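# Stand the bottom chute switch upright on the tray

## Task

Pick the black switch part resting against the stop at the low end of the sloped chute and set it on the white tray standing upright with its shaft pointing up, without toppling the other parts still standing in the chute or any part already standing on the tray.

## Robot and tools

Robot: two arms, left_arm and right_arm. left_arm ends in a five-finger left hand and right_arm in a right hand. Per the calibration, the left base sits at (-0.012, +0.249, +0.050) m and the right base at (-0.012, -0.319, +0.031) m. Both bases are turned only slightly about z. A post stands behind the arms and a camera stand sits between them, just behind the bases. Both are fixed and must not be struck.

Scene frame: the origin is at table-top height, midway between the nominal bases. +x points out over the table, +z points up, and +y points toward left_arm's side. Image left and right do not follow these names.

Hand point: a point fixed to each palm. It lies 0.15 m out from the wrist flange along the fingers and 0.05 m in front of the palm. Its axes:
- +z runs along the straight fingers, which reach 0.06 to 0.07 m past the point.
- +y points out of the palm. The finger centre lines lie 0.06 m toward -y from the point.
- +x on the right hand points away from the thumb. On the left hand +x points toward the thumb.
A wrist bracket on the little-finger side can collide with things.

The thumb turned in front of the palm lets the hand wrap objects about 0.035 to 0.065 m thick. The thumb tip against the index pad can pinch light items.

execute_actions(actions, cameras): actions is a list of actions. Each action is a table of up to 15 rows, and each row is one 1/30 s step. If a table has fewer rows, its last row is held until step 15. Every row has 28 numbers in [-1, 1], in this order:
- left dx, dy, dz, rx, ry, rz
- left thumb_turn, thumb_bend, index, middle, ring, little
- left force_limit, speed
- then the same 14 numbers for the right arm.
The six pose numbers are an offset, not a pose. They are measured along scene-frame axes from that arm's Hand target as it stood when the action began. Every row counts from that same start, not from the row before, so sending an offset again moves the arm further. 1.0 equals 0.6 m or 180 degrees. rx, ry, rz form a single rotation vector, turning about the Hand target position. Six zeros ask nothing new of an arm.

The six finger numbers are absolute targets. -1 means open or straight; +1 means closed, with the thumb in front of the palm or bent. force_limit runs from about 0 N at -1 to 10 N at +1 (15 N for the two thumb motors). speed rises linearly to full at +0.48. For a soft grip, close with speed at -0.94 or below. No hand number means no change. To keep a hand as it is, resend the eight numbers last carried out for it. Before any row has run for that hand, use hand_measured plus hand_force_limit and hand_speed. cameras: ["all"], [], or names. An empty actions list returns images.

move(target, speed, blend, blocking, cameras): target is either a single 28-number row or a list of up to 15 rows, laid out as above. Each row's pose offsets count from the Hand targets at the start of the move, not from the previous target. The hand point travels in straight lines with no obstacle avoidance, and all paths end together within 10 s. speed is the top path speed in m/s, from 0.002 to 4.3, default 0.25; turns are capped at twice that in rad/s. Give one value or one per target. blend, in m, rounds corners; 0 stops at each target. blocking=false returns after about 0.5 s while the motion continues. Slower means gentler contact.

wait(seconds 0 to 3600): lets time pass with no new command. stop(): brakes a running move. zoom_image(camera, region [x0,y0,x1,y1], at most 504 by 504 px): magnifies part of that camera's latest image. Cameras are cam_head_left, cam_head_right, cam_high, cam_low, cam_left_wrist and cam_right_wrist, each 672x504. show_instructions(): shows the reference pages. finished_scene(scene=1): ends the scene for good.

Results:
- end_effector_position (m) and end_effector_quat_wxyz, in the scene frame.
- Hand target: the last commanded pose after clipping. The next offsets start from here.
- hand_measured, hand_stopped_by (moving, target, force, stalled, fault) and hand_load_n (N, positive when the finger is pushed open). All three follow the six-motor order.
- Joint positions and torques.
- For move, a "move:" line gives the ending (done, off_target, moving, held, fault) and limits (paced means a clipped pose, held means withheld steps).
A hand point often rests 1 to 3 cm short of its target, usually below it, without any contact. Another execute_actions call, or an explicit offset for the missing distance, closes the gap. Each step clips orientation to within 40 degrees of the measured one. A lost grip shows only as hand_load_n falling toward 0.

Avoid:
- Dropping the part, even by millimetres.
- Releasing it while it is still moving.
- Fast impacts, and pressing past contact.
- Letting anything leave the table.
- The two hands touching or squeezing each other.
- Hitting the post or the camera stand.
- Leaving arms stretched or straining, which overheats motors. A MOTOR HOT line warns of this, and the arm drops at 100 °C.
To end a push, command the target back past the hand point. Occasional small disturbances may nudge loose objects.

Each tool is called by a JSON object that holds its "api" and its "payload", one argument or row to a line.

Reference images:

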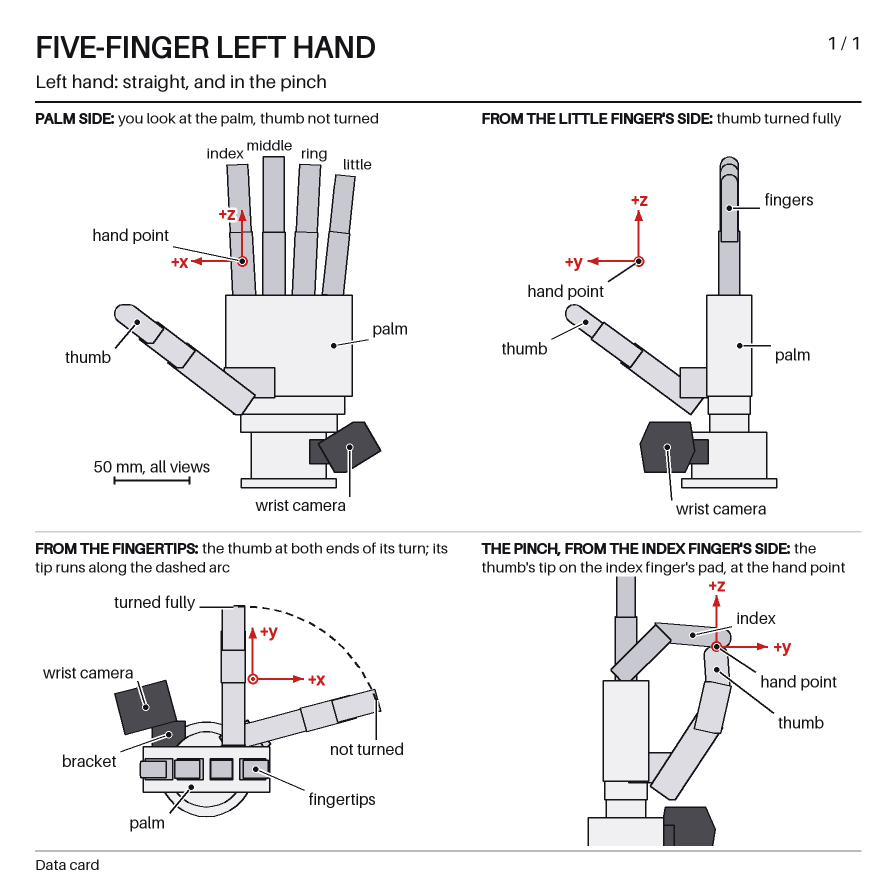

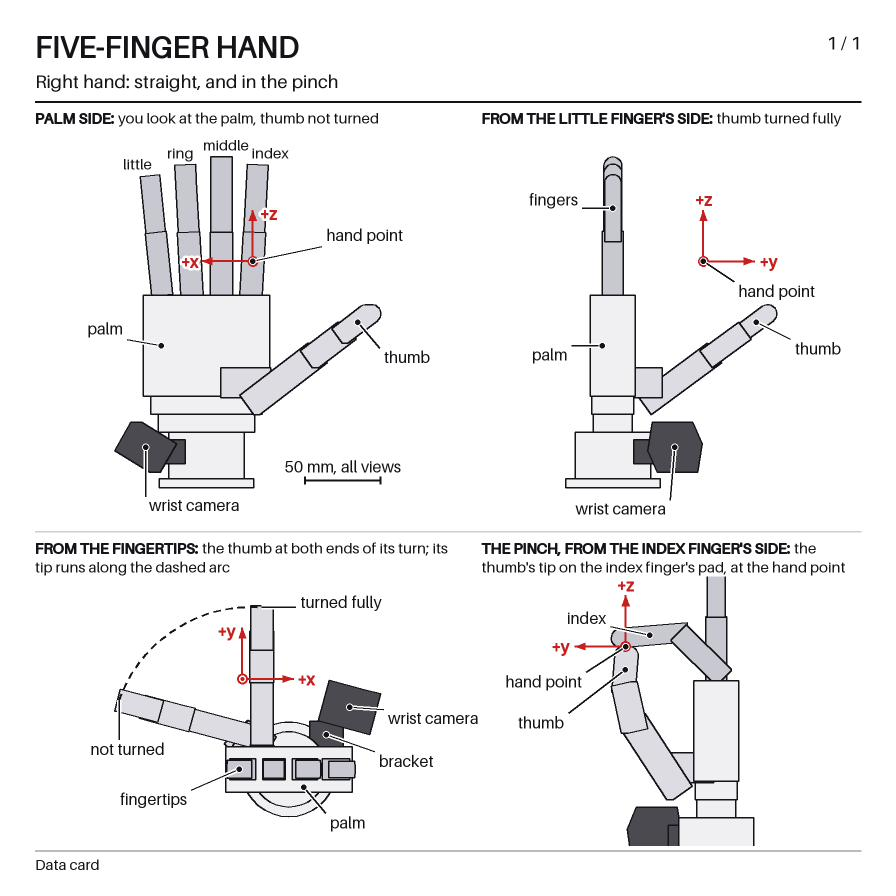

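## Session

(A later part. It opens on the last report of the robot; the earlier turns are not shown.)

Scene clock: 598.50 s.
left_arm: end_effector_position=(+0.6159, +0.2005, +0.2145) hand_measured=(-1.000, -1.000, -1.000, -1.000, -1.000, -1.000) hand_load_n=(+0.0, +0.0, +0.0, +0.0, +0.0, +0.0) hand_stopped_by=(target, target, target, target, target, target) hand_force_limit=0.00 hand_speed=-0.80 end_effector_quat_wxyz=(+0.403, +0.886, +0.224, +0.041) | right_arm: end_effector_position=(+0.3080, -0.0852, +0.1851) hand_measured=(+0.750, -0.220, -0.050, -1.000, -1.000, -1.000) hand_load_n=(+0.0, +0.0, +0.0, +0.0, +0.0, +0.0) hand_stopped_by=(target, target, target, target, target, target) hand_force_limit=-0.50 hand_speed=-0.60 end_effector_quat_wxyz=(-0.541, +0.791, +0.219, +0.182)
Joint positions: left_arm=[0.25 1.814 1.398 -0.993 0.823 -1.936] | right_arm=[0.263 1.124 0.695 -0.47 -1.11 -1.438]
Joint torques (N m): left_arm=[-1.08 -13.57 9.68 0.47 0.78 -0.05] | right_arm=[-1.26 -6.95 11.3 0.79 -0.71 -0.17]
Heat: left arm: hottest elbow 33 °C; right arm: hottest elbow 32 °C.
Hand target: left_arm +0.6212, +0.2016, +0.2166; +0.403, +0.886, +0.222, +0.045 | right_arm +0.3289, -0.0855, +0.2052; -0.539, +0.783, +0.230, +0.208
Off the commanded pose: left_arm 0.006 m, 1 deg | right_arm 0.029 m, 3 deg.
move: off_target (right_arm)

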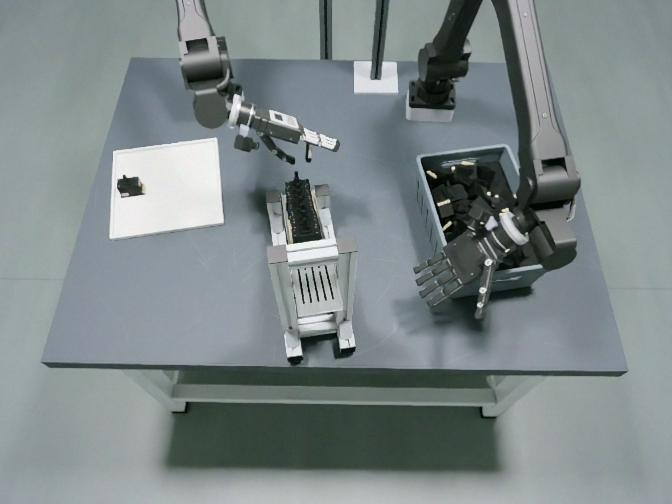

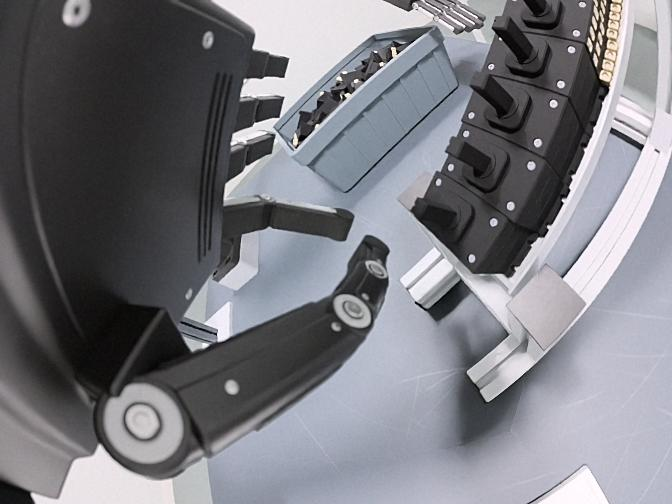

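{"api": "execute_actions", "payload": {
  "actions": [
    [[0,0,0,0,0,0,-1,-1,-1,-1,-1,-1,0,-0.8, 0,0,0,0,0,0,0.75,-0.22,-0.05,-1,-1,-1,-0.5,-0.6]]
  ]
}}

Scene clock: 602.83 s.
left_arm: end_effector_position=(+0.6159, +0.2005, +0.2145) hand_measured=(-1.000, -1.000, -1.000, -1.000, -1.000, -1.000) hand_load_n=(+0.0, +0.0, +0.0, +0.0, +0.0, +0.0) hand_stopped_by=(target, target, target, target, target, target) hand_force_limit=0.00 hand_speed=-0.80 end_effector_quat_wxyz=(+0.403, +0.886, +0.224, +0.041) | right_arm: end_effector_position=(+0.3080, -0.0852, +0.1851) hand_measured=(+0.750, -0.220, -0.050, -1.000, -1.000, -1.000) hand_load_n=(+0.5, +0.5, +0.0, +0.0, -0.5, +0.0) hand_stopped_by=(target, target, target, target, target, target) hand_force_limit=-0.50 hand_speed=-0.60 end_effector_quat_wxyz=(-0.541, +0.791, +0.219, +0.182)
Joint positions: left_arm=[0.25 1.814 1.398 -0.993 0.823 -1.936] | right_arm=[0.263 1.124 0.695 -0.47 -1.11 -1.438]
Joint torques (N m): left_arm=[-1.08 -13.57 9.66 0.47 0.79 -0.05] | right_arm=[-1.32 -6.89 11.29 0.77 -0.71 -0.17]
Heat: left arm: hottest elbow 33 °C; right arm: hottest elbow 32 °C.
Hand target: left_arm +0.6212, +0.2016, +0.2166; +0.403, +0.886, +0.222, +0.045 | right_arm +0.3290, -0.0855, +0.2052; -0.539, +0.783, +0.230, +0.208
Off the commanded pose: left_arm 0.006 m, 1 deg | right_arm 0.029 m, 3 deg.
Step readings (end_effector_position of left_arm | right_arm):
0: (+0.6159, +0.2005, +0.2145) | (+0.3080, -0.0852, +0.1851)
1: (+0.6159, +0.2005, +0.2145) | (+0.3080, -0.0852, +0.1851)
2: (+0.6159, +0.2005, +0.2145) | (+0.3080, -0.0852, +0.1851)
4: (+0.6159, +0.2005, +0.2145) | (+0.3080, -0.0852, +0.1851)
8: (+0.6159, +0.2005, +0.2145) | (+0.3080, -0.0852, +0.1851)
15: (+0.6159, +0.2005, +0.2145) | (+0.3080, -0.0852, +0.1851)

{"api": "move", "payload": {
  "target": [
    [0,0,0,0,0,0,-1,-1,-1,-1,-1,-1,0,-0.8, -0.0537,-0.009,0.0805,0,0,0,0.5,-0.22,-0.05,-1,-1,-1,-0.5,-0.6],
    [0,0,0,0,0,0,-1,-1,-1,-1,-1,-1,0,-0.8, 0.003,0.0005,-0.001,0,0,0,0.5,-0.22,-0.05,-1,-1,-1,-0.5,-0.6]
  ],
  "speed": 0.1,
  "cameras": ["cam_high","cam_right_wrist"]
}}

{"api": "zoom_image", "payload": {
  "camera": "cam_right_wrist",
  "region": [320, 160, 500, 340]
}}

Scene clock: 620.30 s.
left_arm: end_effector_position=(+0.6159, +0.2005, +0.2145) hand_measured=(-1.000, -1.000, -1.000, -1.000, -1.000, -1.000) hand_load_n=(+0.0, +0.0, +0.0, +0.0, +0.0, +0.0) hand_stopped_by=(target, target, target, target, target, target) hand_force_limit=0.00 hand_speed=-0.80 end_effector_quat_wxyz=(+0.403, +0.886, +0.224, +0.041) | right_arm: end_effector_position=(+0.3177, -0.0829, +0.1954) hand_measured=(+0.500, -0.220, -0.050, -1.000, -1.000, -1.000) hand_load_n=(+0.0, +0.0, +0.0, +0.0, +0.0, -0.5) hand_stopped_by=(target, target, target, target, target, target) hand_force_limit=-0.50 hand_speed=-0.60 end_effector_quat_wxyz=(-0.541, +0.789, +0.223, +0.187)
Joint positions: left_arm=[0.25 1.814 1.398 -0.993 0.823 -1.936] | right_arm=[0.263 1.135 0.729 -0.481 -1.11 -1.441]
Joint torques (N m): left_arm=[-1.08 -13.57 9.68 0.49 0.78 -0.05] | right_arm=[-1.32 -7.3 9.11 1.43 -0.71 -0.14]
Heat: left arm: hottest elbow 33 °C; right arm: hottest elbow 33 °C.
Hand target: left_arm +0.6212, +0.2016, +0.2166; +0.403, +0.886, +0.222, +0.045 | right_arm +0.3308, -0.0852, +0.2046; -0.539, +0.783, +0.230, +0.208
Off the commanded pose: left_arm 0.006 m, 1 deg | right_arm 0.016 m, 3 deg.
move: off_target (right_arm)

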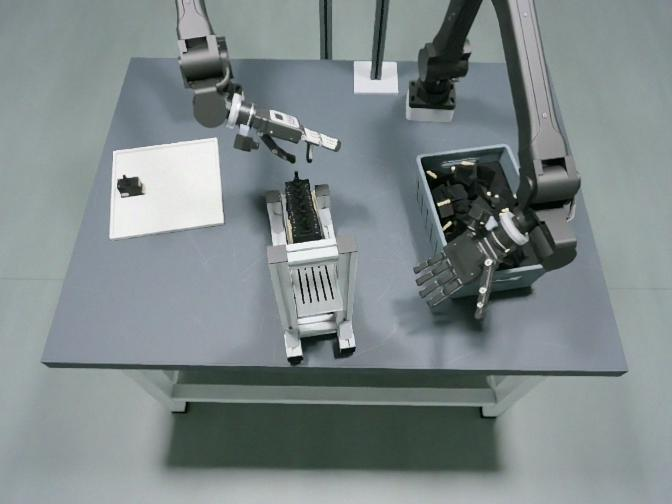

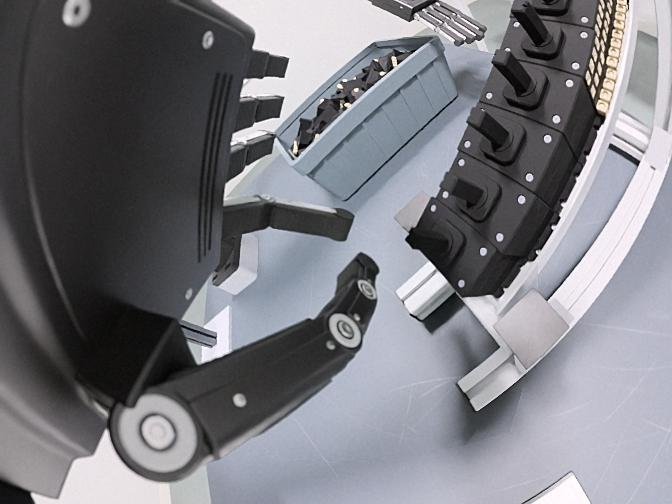

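Scaled by 2.800 from the camera's image (finer frame: 960x720).

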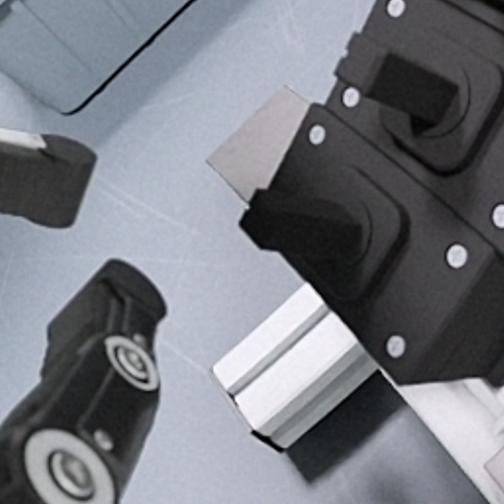

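{"api": "move", "payload": {
  "target": [0,0,0,0,0,0,-1,-1,-1,-1,-1,-1,0,-0.8, 0.012,-0.022,0.004,0,0,0,0.5,-0.22,-0.05,-1,-1,-1,-0.5,-0.6],
  "speed": 0.05,
  "cameras": []
}}

Scene clock: 639.73 s.
left_arm: end_effector_position=(+0.6159, +0.2005, +0.2145) hand_measured=(-1.000, -1.000, -1.000, -1.000, -1.000, -1.000) hand_load_n=(+0.0, +0.0, +0.0, +0.0, +0.5, +0.0) hand_stopped_by=(target, target, target, target, target, target) hand_force_limit=0.00 hand_speed=-0.80 end_effector_quat_wxyz=(+0.403, +0.886, +0.224, +0.041) | right_arm: end_effector_position=(+0.3209, -0.0967, +0.1901) hand_measured=(+0.500, -0.220, -0.050, -1.000, -1.000, -1.000) hand_load_n=(+0.0, -0.5, +0.0, +0.0, +0.0, +0.0) hand_stopped_by=(target, target, target, target, target, target) hand_force_limit=-0.50 hand_speed=-0.60 end_effector_quat_wxyz=(-0.541, +0.788, +0.223, +0.190)
Joint positions: left_arm=[0.25 1.814 1.398 -0.993 0.823 -1.936] | right_arm=[0.218 1.148 0.729 -0.531 -1.137 -1.515]
Joint torques (N m): left_arm=[-1.08 -13.57 9.66 0.47 0.79 -0.05] | right_arm=[-1.26 -7 11.14 0.16 -0.77 -0.15]
Heat: left arm: hottest elbow 33 °C; right arm: hottest elbow 32 °C.
Hand target: left_arm +0.6212, +0.2016, +0.2166; +0.403, +0.886, +0.222, +0.045 | right_arm +0.3380, -0.0984, +0.2069; -0.539, +0.783, +0.230, +0.208
Off the commanded pose: left_arm 0.006 m, 1 deg | right_arm 0.024 m, 2 deg.
move: off_target (right_arm)

{"api": "move", "payload": {
  "target": [0,0,0,0,0,0,-1,-1,-1,-1,-1,-1,0,-0.8, 0.02,0.005,0.018,0,0,0,0.5,-0.22,-0.05,-1,-1,-1,-0.5,-0.6],
  "speed": 0.05,
  "cameras": []
}}

Scene clock: 645.87 s.
left_arm: end_effector_position=(+0.6159, +0.2005, +0.2145) hand_measured=(-1.000, -1.000, -1.000, -1.000, -1.000, -1.000) hand_load_n=(+0.0, +0.0, +0.0, +0.0, +0.0, +0.0) hand_stopped_by=(target, target, target, target, target, target) hand_force_limit=0.00 hand_speed=-0.80 end_effector_quat_wxyz=(+0.403, +0.886, +0.224, +0.041) | right_arm: end_effector_position=(+0.3338, -0.0940, +0.2016) hand_measured=(+0.500, -0.220, -0.050, -1.000, -1.000, -1.000) hand_load_n=(+0.0, +0.0, +0.0, +0.0, +0.0, +0.0) hand_stopped_by=(target, target, target, target, target, target) hand_force_limit=-0.50 hand_speed=-0.60 end_effector_quat_wxyz=(-0.541, +0.787, +0.224, +0.192)
Joint positions: left_arm=[0.25 1.814 1.398 -0.993 0.823 -1.936] | right_arm=[0.218 1.17 0.777 -0.551 -1.137 -1.515]
Joint torques (N m): left_arm=[-1.08 -13.57 9.66 0.49 0.79 -0.05] | right_arm=[-1.03 -7.3 11.22 0.14 -0.72 -0.13]
Heat: left arm: hottest elbow 33 °C; right arm: hottest elbow 32 °C.
Hand target: left_arm +0.6212, +0.2016, +0.2166; +0.403, +0.886, +0.222, +0.045 | right_arm +0.3500, -0.0954, +0.2178; -0.539, +0.783, +0.230, +0.208
Off the commanded pose: left_arm 0.006 m, 1 deg | right_arm 0.023 m, 2 deg.
move: off_target (right_arm)

{"api": "wait", "payload": {
  "seconds": 0.1,
  "cameras": ["cam_high","cam_low","cam_right_wrist"]
}}

{"api": "zoom_image", "payload": {
  "camera": "cam_right_wrist",
  "region": [320, 160, 500, 340]
}}

{"api": "zoom_image", "payload": {
  "camera": "cam_high",
  "region": [220, 80, 350, 220]
}}

Scene clock: 652.13 s.
left_arm: end_effector_position=(+0.6159, +0.2005, +0.2145) hand_measured=(-1.000, -1.000, -1.000, -1.000, -1.000, -1.000) hand_load_n=(+0.0, +0.0, +0.0, +0.5, +0.0, +0.0) hand_stopped_by=(target, target, target, target, target, target) hand_force_limit=0.00 hand_speed=-0.80 end_effector_quat_wxyz=(+0.403, +0.886, +0.224, +0.041) | right_arm: end_effector_position=(+0.3338, -0.0940, +0.2016) hand_measured=(+0.500, -0.220, -0.050, -1.000, -1.000, -1.000) hand_load_n=(+0.0, +0.0, +0.0, +0.0, +0.0, +0.0) hand_stopped_by=(target, target, target, target, target, target) hand_force_limit=-0.50 hand_speed=-0.60 end_effector_quat_wxyz=(-0.541, +0.787, +0.224, +0.192)
Joint positions: left_arm=[0.25 1.814 1.398 -0.993 0.823 -1.936] | right_arm=[0.218 1.17 0.777 -0.551 -1.137 -1.515]
Joint torques (N m): left_arm=[-1.08 -13.57 9.68 0.49 0.78 -0.05] | right_arm=[-1.08 -7.3 11.23 0.16 -0.72 -0.13]
Heat: left arm: hottest elbow 33 °C; right arm: hottest elbow 33 °C.
Hand target: left_arm +0.6212, +0.2016, +0.2166; +0.403, +0.886, +0.222, +0.045 | right_arm +0.3500, -0.0954, +0.2178; -0.539, +0.783, +0.230, +0.208
Off the commanded pose: left_arm 0.006 m, 1 deg | right_arm 0.023 m, 2 deg.
wait: 0.10 s; at rest from the start

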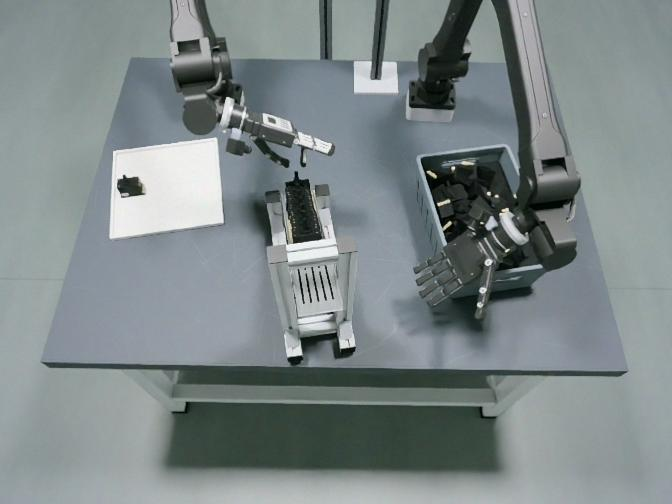

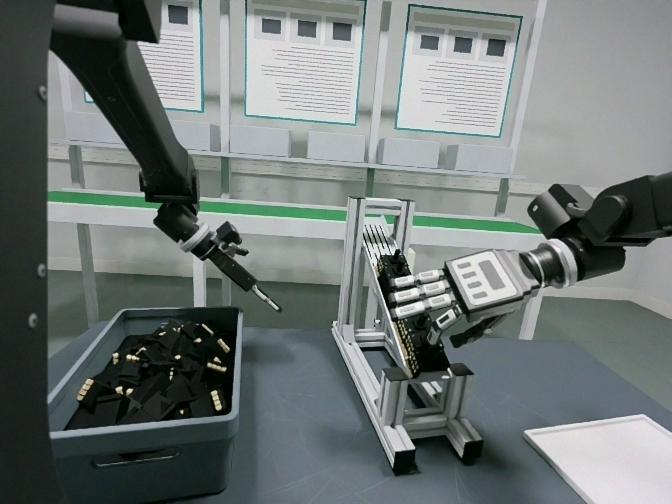

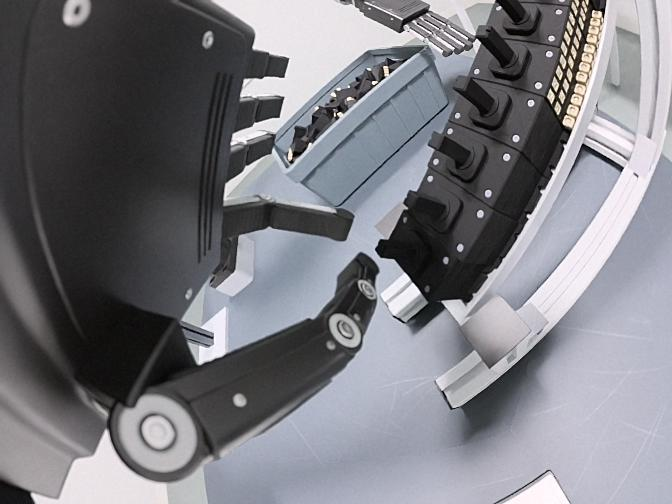

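Scaled by 2.800 from the camera's image (finer frame: 960x720).

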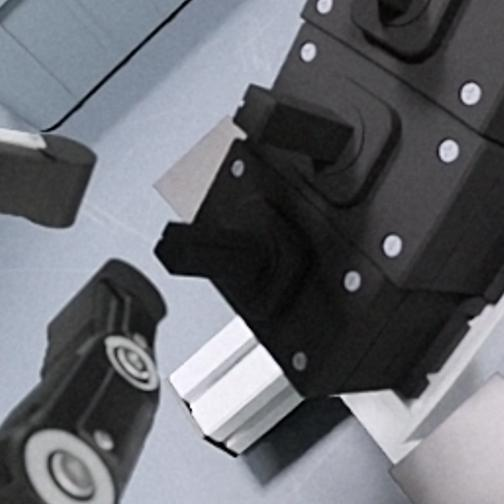

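Scaled by 3.600.

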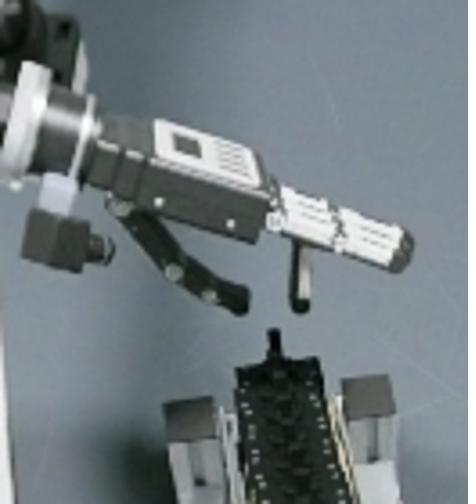

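{"api": "move", "payload": {
  "target": [0,0,0,0,0,0,-1,-1,-1,-1,-1,-1,0,-0.8, -0.0067,0.005,-0.0417,0,0,0,0.5,-0.22,-0.05,-1,-1,-1,-0.5,-0.6],
  "speed": 0.04,
  "cameras": ["cam_high","cam_right_wrist"]
}}

{"api": "zoom_image", "payload": {
  "camera": "cam_right_wrist",
  "region": [320, 160, 500, 340]
}}

{"api": "zoom_image", "payload": {
  "camera": "cam_high",
  "region": [220, 80, 350, 220]
}}

Scene clock: 673.40 s.
left_arm: end_effector_position=(+0.6159, +0.2005, +0.2145) hand_measured=(-1.000, -1.000, -1.000, -1.000, -1.000, -1.000) hand_load_n=(+0.0, +0.0, +0.0, +0.0, +0.0, +0.0) hand_stopped_by=(target, target, target, target, target, target) hand_force_limit=0.00 hand_speed=-0.80 end_effector_quat_wxyz=(+0.403, +0.886, +0.224, +0.041) | right_arm: end_effector_position=(+0.3415, -0.0928, +0.1923) hand_measured=(+0.500, -0.220, -0.050, -1.000, -1.000, -1.000) hand_load_n=(+0.0, +0.0, +0.0, +0.0, +0.0, +0.0) hand_stopped_by=(target, target, target, target, target, target) hand_force_limit=-0.50 hand_speed=-0.60 end_effector_quat_wxyz=(-0.539, +0.784, +0.230, +0.203)
Joint positions: left_arm=[0.25 1.814 1.398 -0.993 0.823 -1.936] | right_arm=[0.218 1.192 0.762 -0.487 -1.134 -1.515]
Joint torques (N m): left_arm=[-1.08 -13.51 9.68 0.47 0.78 -0.05] | right_arm=[-0.15 -7.65 7.94 1.29 -0.55 0.03]
Heat: left arm: hottest elbow 33 °C; right arm: hottest elbow 34 °C.
Hand target: left_arm +0.6212, +0.2016, +0.2166; +0.403, +0.886, +0.222, +0.045 | right_arm +0.3460, -0.0924, +0.1930; -0.539, +0.783, +0.230, +0.208
Off the commanded pose: left_arm 0.006 m, 1 deg | right_arm 0.005 m, 1 deg.
move: done

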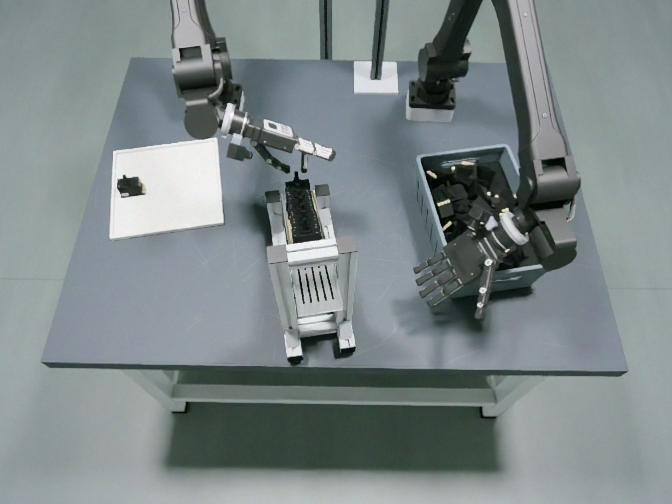

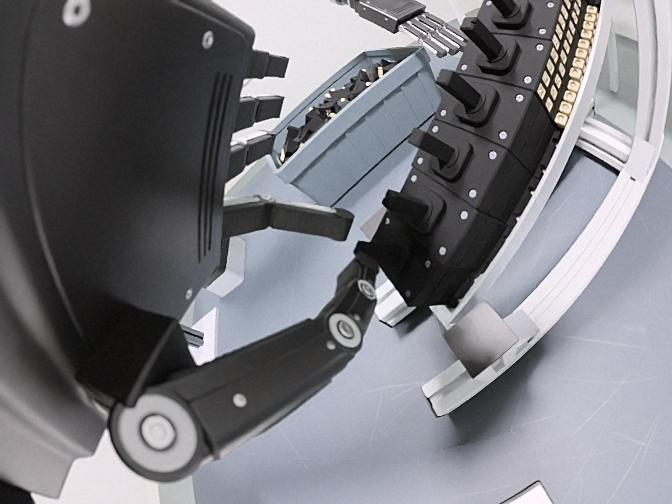

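Scaled by 2.800 from the camera's image (finer frame: 960x720).

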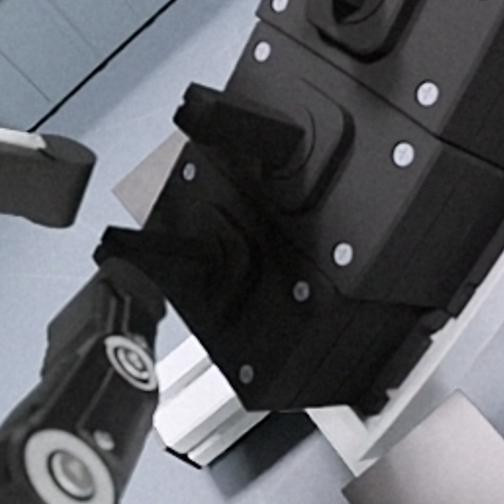

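Scaled by 3.600.

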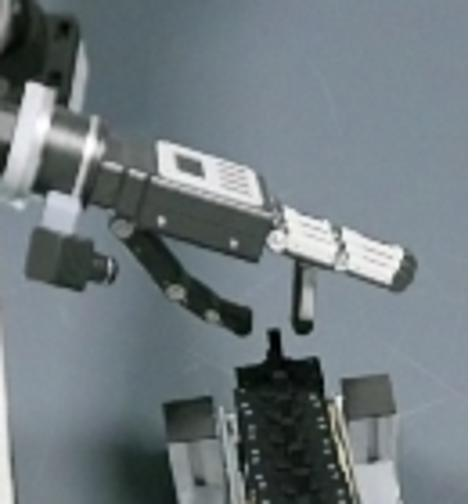

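{"api": "move", "payload": {
  "target": [0,0,0,0,0,0,-1,-1,-1,-1,-1,-1,0,-0.8, 0.0105,0.0017,-0.016,0,0,0,0.5,-0.22,-0.05,-1,-1,-1,-0.5,-0.6],
  "speed": 0.03,
  "cameras": ["cam_high","cam_right_wrist"]
}}

{"api": "zoom_image", "payload": {
  "camera": "cam_right_wrist",
  "region": [320, 160, 500, 340]
}}

{"api": "zoom_image", "payload": {
  "camera": "cam_high",
  "region": [250, 120, 350, 220]
}}

Scene clock: 699.73 s.
left_arm: end_effector_position=(+0.6159, +0.2005, +0.2145) hand_measured=(-1.000, -1.000, -1.000, -1.000, -1.000, -1.000) hand_load_n=(+0.0, +0.0, +0.0, +0.0, +0.0, +0.0) hand_stopped_by=(target, target, target, target, target, target) hand_force_limit=0.00 hand_speed=-0.80 end_effector_quat_wxyz=(+0.403, +0.886, +0.224, +0.041) | right_arm: end_effector_position=(+0.3483, -0.0914, +0.1832) hand_measured=(+0.500, -0.220, -0.050, -1.000, -1.000, -1.000) hand_load_n=(+0.0, +0.0, +0.0, +0.0, +0.0, +0.0) hand_stopped_by=(target, target, target, target, target, target) hand_force_limit=-0.50 hand_speed=-0.60 end_effector_quat_wxyz=(-0.539, +0.784, +0.230, +0.203)
Joint positions: left_arm=[0.25 1.814 1.398 -0.993 0.823 -1.936] | right_arm=[0.218 1.225 0.762 -0.455 -1.134 -1.515]
Joint torques (N m): left_arm=[-1.08 -13.57 9.66 0.47 0.78 -0.05] | right_arm=[-0.21 -8.06 7.66 1.32 -0.57 0.01]
Heat: left arm: hottest elbow 33 °C; right arm: hottest elbow 33 °C.
Hand target: left_arm +0.6212, +0.2016, +0.2166; +0.403, +0.886, +0.222, +0.045 | right_arm +0.3523, -0.0914, +0.1833; -0.539, +0.783, +0.230, +0.208
Off the commanded pose: left_arm 0.006 m, 1 deg | right_arm 0.004 m, 1 deg.
move: done

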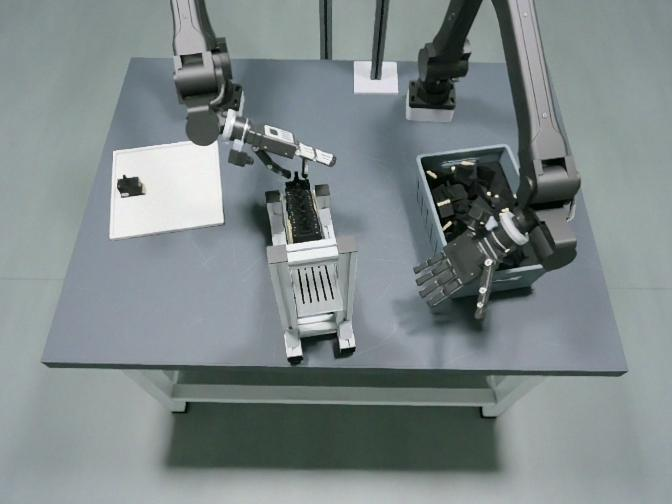

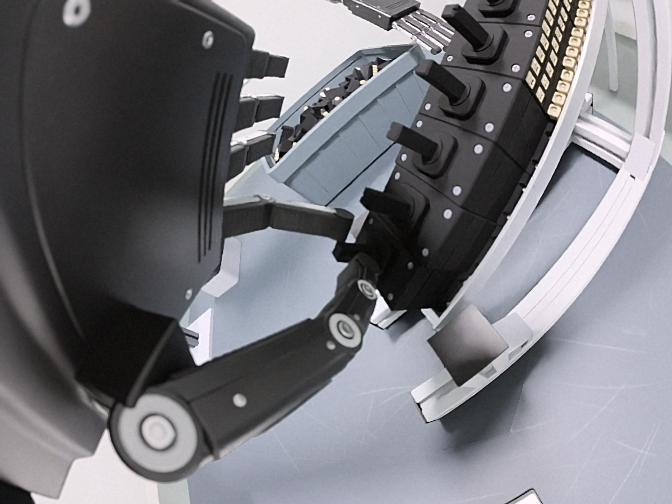

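Scaled by 2.800 from the camera's image (finer frame: 960x720).

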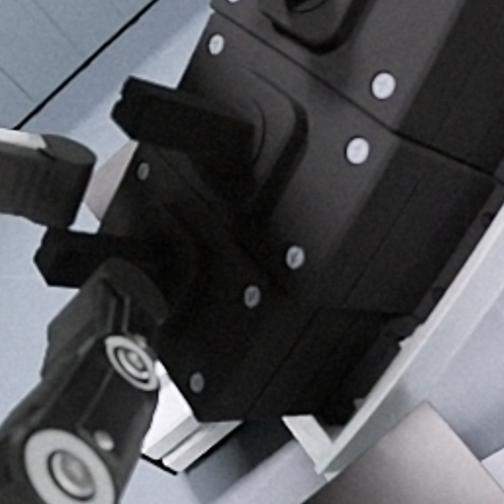

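Scaled by 5.040.

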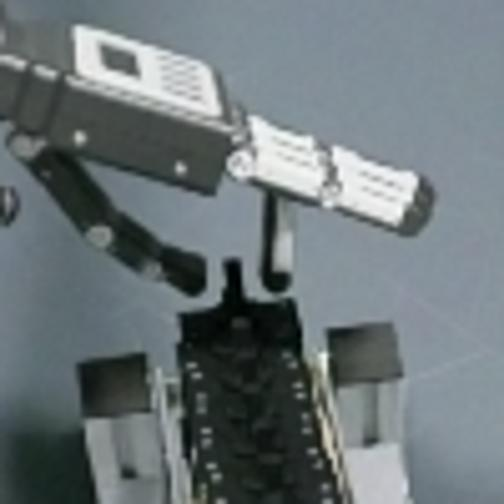

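{"api": "move", "payload": {
  "target": [0,0,0,0,0,0,-1,-1,-1,-1,-1,-1,0,-0.8, 0,0,0,0,0,0,0.5,0.05,0.3,-1,-1,-1,-0.7,-0.92],
  "cameras": ["cam_high","cam_right_wrist"]
}}

{"api": "zoom_image", "payload": {
  "camera": "cam_right_wrist",
  "region": [320, 160, 500, 340]
}}

{"api": "zoom_image", "payload": {
  "camera": "cam_high",
  "region": [250, 120, 350, 220]
}}

Scene clock: 724.00 s.
left_arm: end_effector_position=(+0.6159, +0.2005, +0.2145) hand_measured=(-1.000, -1.000, -1.000, -1.000, -1.000, -1.000) hand_load_n=(+0.0, +0.0, +0.0, +0.0, +0.0, +0.0) hand_stopped_by=(target, target, target, target, target, target) hand_force_limit=0.00 hand_speed=-0.80 end_effector_quat_wxyz=(+0.403, +0.886, +0.224, +0.041) | right_arm: end_effector_position=(+0.3483, -0.0914, +0.1832) hand_measured=(+0.500, +0.050, +0.090, -1.000, -1.000, -1.000) hand_load_n=(+0.0, +0.0, +1.0, +0.0, +0.0, +0.0) hand_stopped_by=(target, target, force, target, target, target) hand_force_limit=-0.70 hand_speed=-0.92 end_effector_quat_wxyz=(-0.539, +0.784, +0.230, +0.203)
Joint positions: left_arm=[0.25 1.814 1.398 -0.993 0.823 -1.936] | right_arm=[0.218 1.225 0.762 -0.455 -1.134 -1.515]
Joint torques (N m): left_arm=[-1.03 -13.57 9.66 0.49 0.78 -0.05] | right_arm=[-0.21 -8.06 7.66 1.31 -0.55 0.02]
Heat: left arm: hottest elbow 33 °C; right arm: hottest elbow 32 °C.
Hand target: left_arm +0.6212, +0.2016, +0.2166; +0.403, +0.886, +0.222, +0.045 | right_arm +0.3523, -0.0914, +0.1833; -0.539, +0.783, +0.230, +0.208
Off the commanded pose: left_arm 0.006 m, 1 deg | right_arm 0.004 m, 1 deg.
move: done

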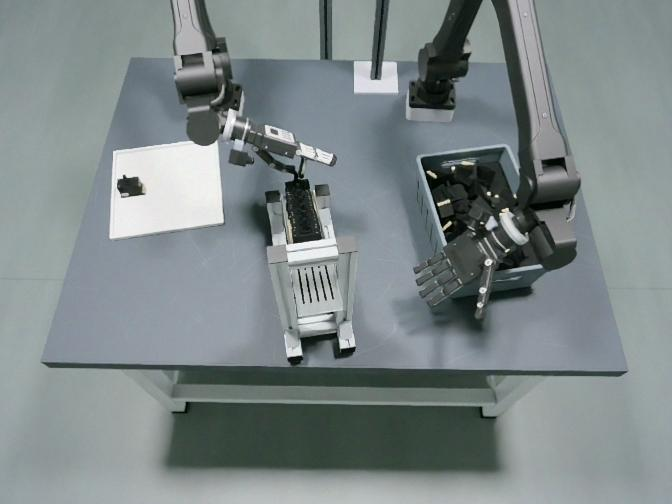

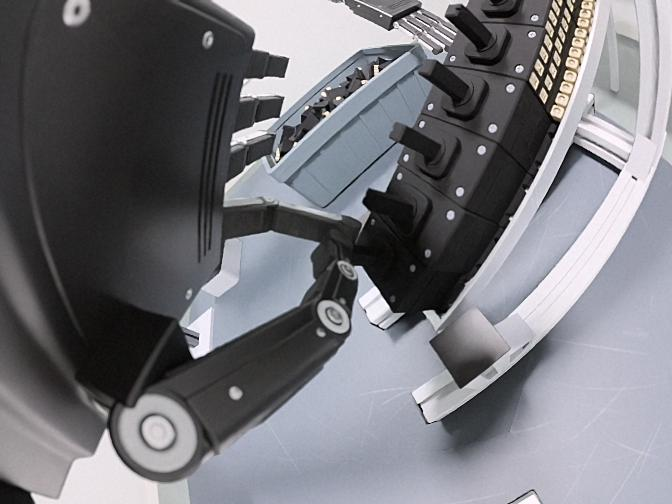

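Scaled by 2.800 from the camera's image (finer frame: 960x720).

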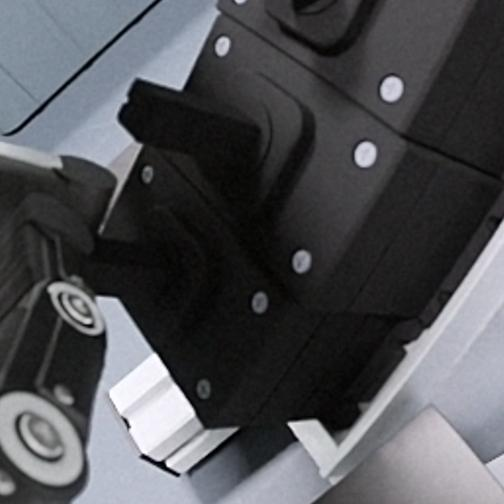

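Scaled by 5.040.

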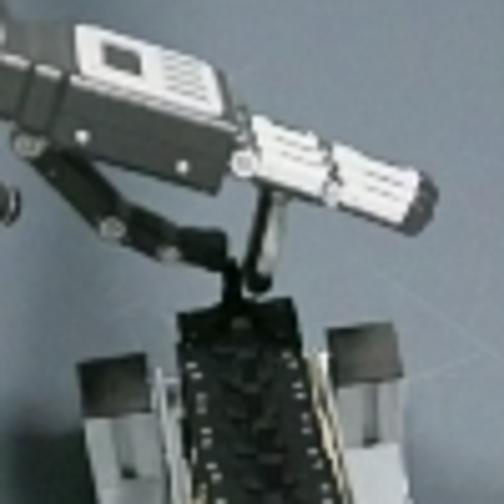

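{"api": "move", "payload": {
  "target": [
    [0,0,0,0,0,0,-1,-1,-1,-1,-1,-1,0,-0.8, 0,0,0,0,0,0,0.5,-0.22,-0.05,-1,-1,-1,-0.7,-0.8],
    [0,0,0,0,0,0,-1,-1,-1,-1,-1,-1,0,-0.8, -0.0025,0.0155,0,0,0,0,0.5,-0.22,-0.05,-1,-1,-1,-0.7,-0.8]
  ],
  "speed": 0.03,
  "cameras": ["cam_high","cam_right_wrist"]
}}

{"api": "zoom_image", "payload": {
  "camera": "cam_right_wrist",
  "region": [320, 160, 500, 340]
}}

{"api": "zoom_image", "payload": {
  "camera": "cam_high",
  "region": [250, 120, 350, 220]
}}

Scene clock: 745.50 s.
left_arm: end_effector_position=(+0.6159, +0.2005, +0.2145) hand_measured=(-1.000, -1.000, -1.000, -1.000, -1.000, -1.000) hand_load_n=(+0.0, +0.0, +0.0, +0.0, +0.0, +0.0) hand_stopped_by=(target, target, target, target, target, target) hand_force_limit=0.00 hand_speed=-0.80 end_effector_quat_wxyz=(+0.403, +0.886, +0.224, +0.041) | right_arm: end_effector_position=(+0.3513, -0.0889, +0.1818) hand_measured=(+0.500, -0.220, -0.050, -1.000, -1.000, -1.000) hand_load_n=(+0.0, +0.0, +0.0, +0.0, -0.5, +0.0) hand_stopped_by=(target, target, target, target, target, target) hand_force_limit=-0.70 hand_speed=-0.80 end_effector_quat_wxyz=(-0.537, +0.786, +0.225, +0.208)
Joint positions: left_arm=[0.25 1.814 1.398 -0.993 0.823 -1.936] | right_arm=[0.227 1.225 0.753 -0.407 -1.118 -1.476]
Joint torques (N m): left_arm=[-1.08 -13.57 9.66 0.47 0.78 -0.05] | right_arm=[1.26 -8.29 7.72 1.36 -0.52 0.07]
Heat: left arm: hottest elbow 33 °C; right arm: hottest elbow 31 °C.
Hand target: left_arm +0.6212, +0.2016, +0.2166; +0.403, +0.886, +0.222, +0.045 | right_arm +0.3508, -0.0822, +0.1833; -0.539, +0.783, +0.230, +0.208
Off the commanded pose: left_arm 0.006 m, 1 deg | right_arm 0.007 m, 1 deg.
move: done

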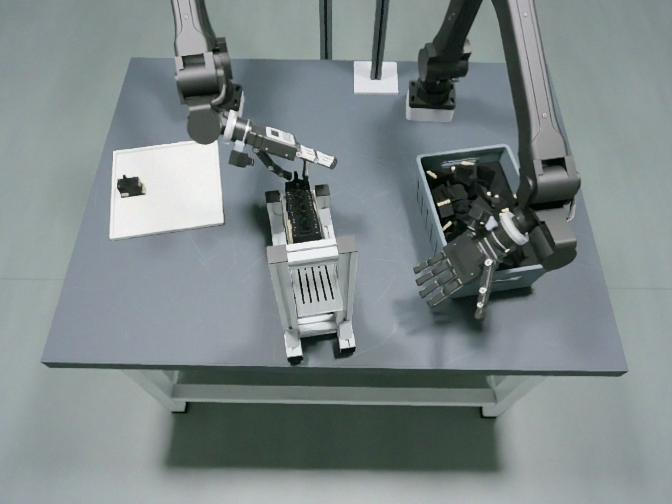

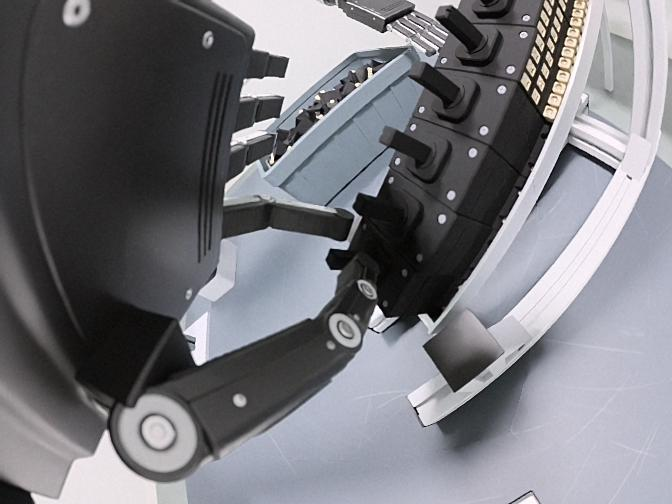

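Scaled by 2.800 from the camera's image (finer frame: 960x720).

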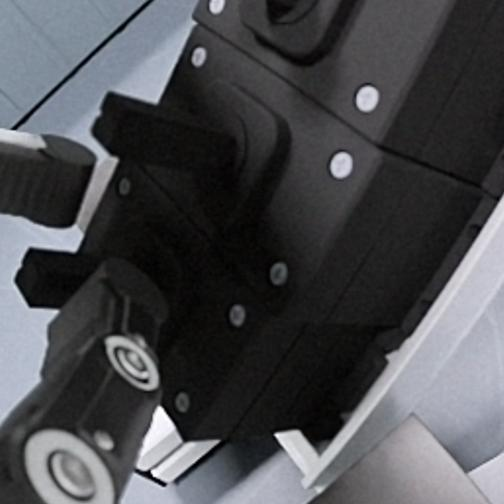

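Scaled by 5.040.

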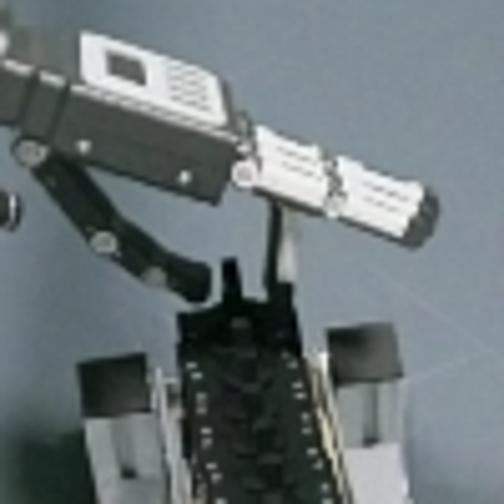

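{"api": "move", "payload": {
  "target": [0,0,0,0,0,0,-1,-1,-1,-1,-1,-1,0,-0.8,-0.003,0.007,0,0,0,0,0.5,-0.22,-0.05,-1,-1,-1,-0.7,-0.8],
  "speed": 0.03,
  "cameras": ["cam_high","cam_right_wrist"]
}}

Scene clock: 779.67 s.
left_arm: end_effector_position=(+0.6159, +0.2005, +0.2145) hand_measured=(-1.000, -1.000, -1.000, -1.000, -1.000, -1.000) hand_load_n=(+0.0, +0.0, -0.5, +0.0, +0.0, +0.0) hand_stopped_by=(target, target, target, target, target, target) hand_force_limit=0.00 hand_speed=-0.80 end_effector_quat_wxyz=(+0.403, +0.886, +0.224, +0.041) | right_arm: end_effector_position=(+0.3496, -0.0845, +0.1801) hand_measured=(+0.500, -0.220, -0.050, -1.000, -1.000, -1.000) hand_load_n=(+0.0, +0.0, +0.0, +0.0, +0.0, -0.5) hand_stopped_by=(target, target, target, target, target, target) hand_force_limit=-0.70 hand_speed=-0.80 end_effector_quat_wxyz=(-0.536, +0.787, +0.225, +0.206)
Joint positions: left_arm=[0.25 1.814 1.398 -0.993 0.823 -1.936] | right_arm=[0.241 1.225 0.747 -0.385 -1.108 -1.454]
Joint torques (N m): left_arm=[-1.08 -13.57 9.66 0.47 0.79 -0.05] | right_arm=[1.2 -8.59 7.72 1.39 -0.53 0.1]
Heat: left arm: hottest elbow 34 °C; right arm: hottest shoulder 30 °C.
Hand target: left_arm +0.6212, +0.2016, +0.2166; +0.403, +0.886, +0.222, +0.045 | right_arm +0.3490, -0.0779, +0.1834; -0.539, +0.783, +0.230, +0.208
Off the commanded pose: left_arm 0.006 m, 1 deg | right_arm 0.007 m, 1 deg.
move: done

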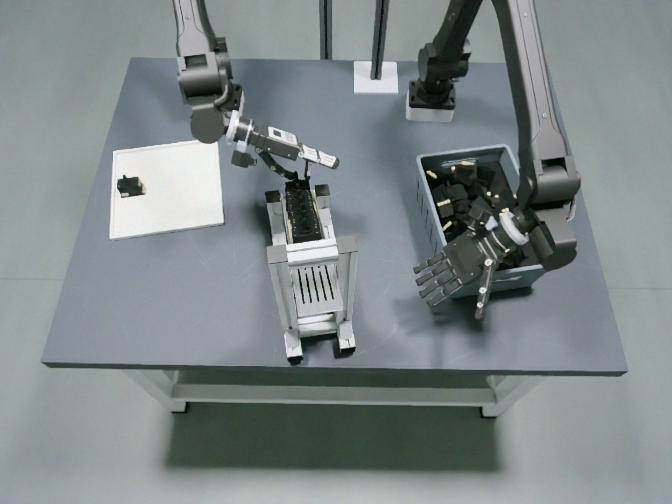

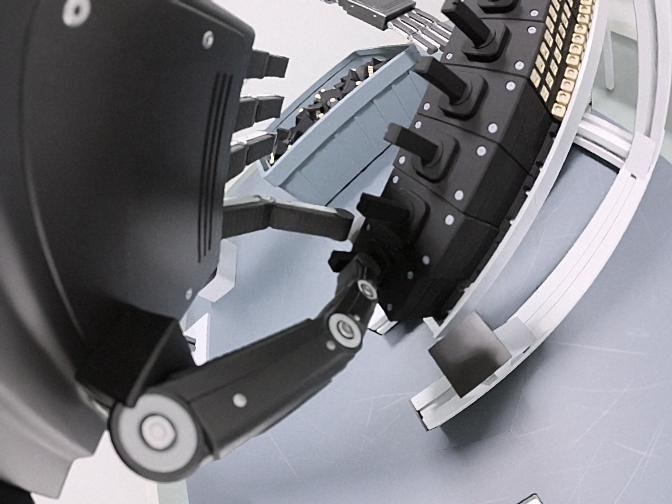

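{"api": "zoom_image", "payload": {
  "camera": "cam_high",
  "region": [250, 120, 350, 220]
}}

{"api": "zoom_image", "payload": {
  "camera": "cam_right_wrist",
  "region": [300, 160, 480, 340]
}}

Scaled by 5.040.

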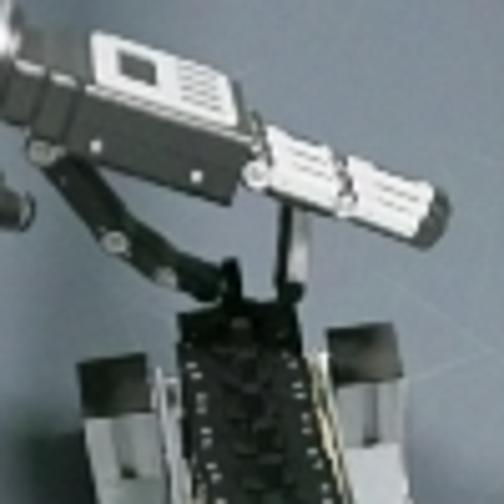

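Scaled by 2.800 from the camera's image (finer frame: 960x720).

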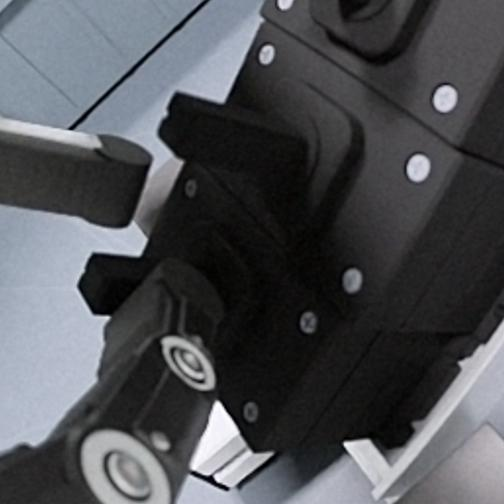

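{"api": "move", "payload": {
  "target": [0,0,0,0,0,0,-1,-1,-1,-1,-1,-1,0,-0.8,0,0,0,0,0,0,0.5,-0.22,0.45,-1,-1,-1,-0.2,-0.93],
  "speed": 0.03,
  "cameras": ["cam_high","cam_right_wrist"]
}}

Scene clock: 808.23 s.
left_arm: end_effector_position=(+0.6159, +0.2005, +0.2145) hand_measured=(-1.000, -1.000, -1.000, -1.000, -1.000, -1.000) hand_load_n=(+0.0, +0.0, +0.0, +0.0, +0.0, +0.0) hand_stopped_by=(target, target, target, target, target, target) hand_force_limit=0.00 hand_speed=-0.80 end_effector_quat_wxyz=(+0.403, +0.886, +0.224, +0.041) | right_arm: end_effector_position=(+0.3493, -0.0840, +0.1802) hand_measured=(+0.500, -0.220, +0.178, -1.000, -1.000, -1.000) hand_load_n=(+0.0, +1.5, +4.0, +0.0, +0.0, +0.0) hand_stopped_by=(target, target, force, target, target, target) hand_force_limit=-0.20 hand_speed=-0.93 end_effector_quat_wxyz=(-0.537, +0.787, +0.225, +0.206)
Joint positions: left_arm=[0.25 1.814 1.398 -0.993 0.823 -1.936] | right_arm=[0.242 1.225 0.747 -0.384 -1.108 -1.453]
Joint torques (N m): left_arm=[-1.08 -13.57 9.66 0.47 0.78 -0.05] | right_arm=[1.14 -8.59 7.71 1.39 -0.54 0.08]
Heat: left arm: hottest elbow 34 °C; right arm: hottest shoulder 30 °C.
Hand target: left_arm +0.6212, +0.2016, +0.2166; +0.403, +0.886, +0.222, +0.045 | right_arm +0.3490, -0.0778, +0.1834; -0.539, +0.783, +0.230, +0.208
Off the commanded pose: left_arm 0.006 m, 1 deg | right_arm 0.007 m, 1 deg.
move: done

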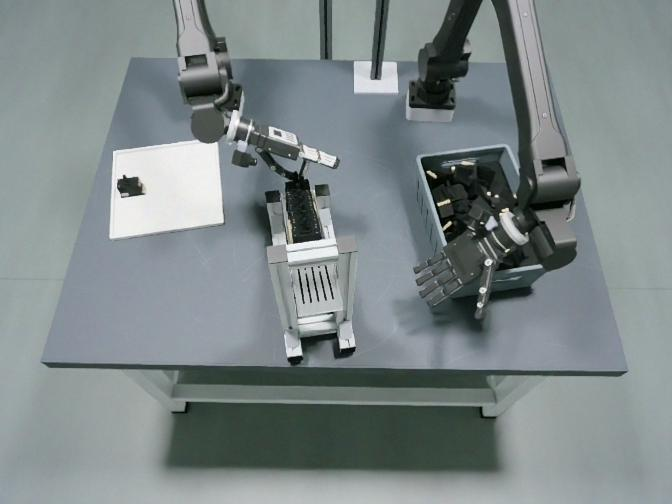

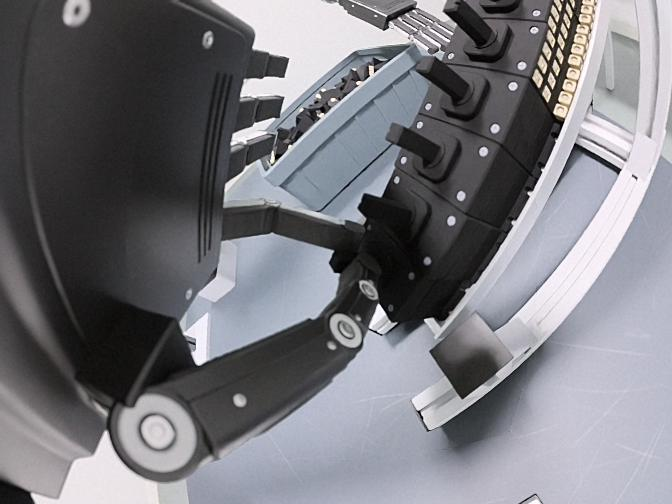

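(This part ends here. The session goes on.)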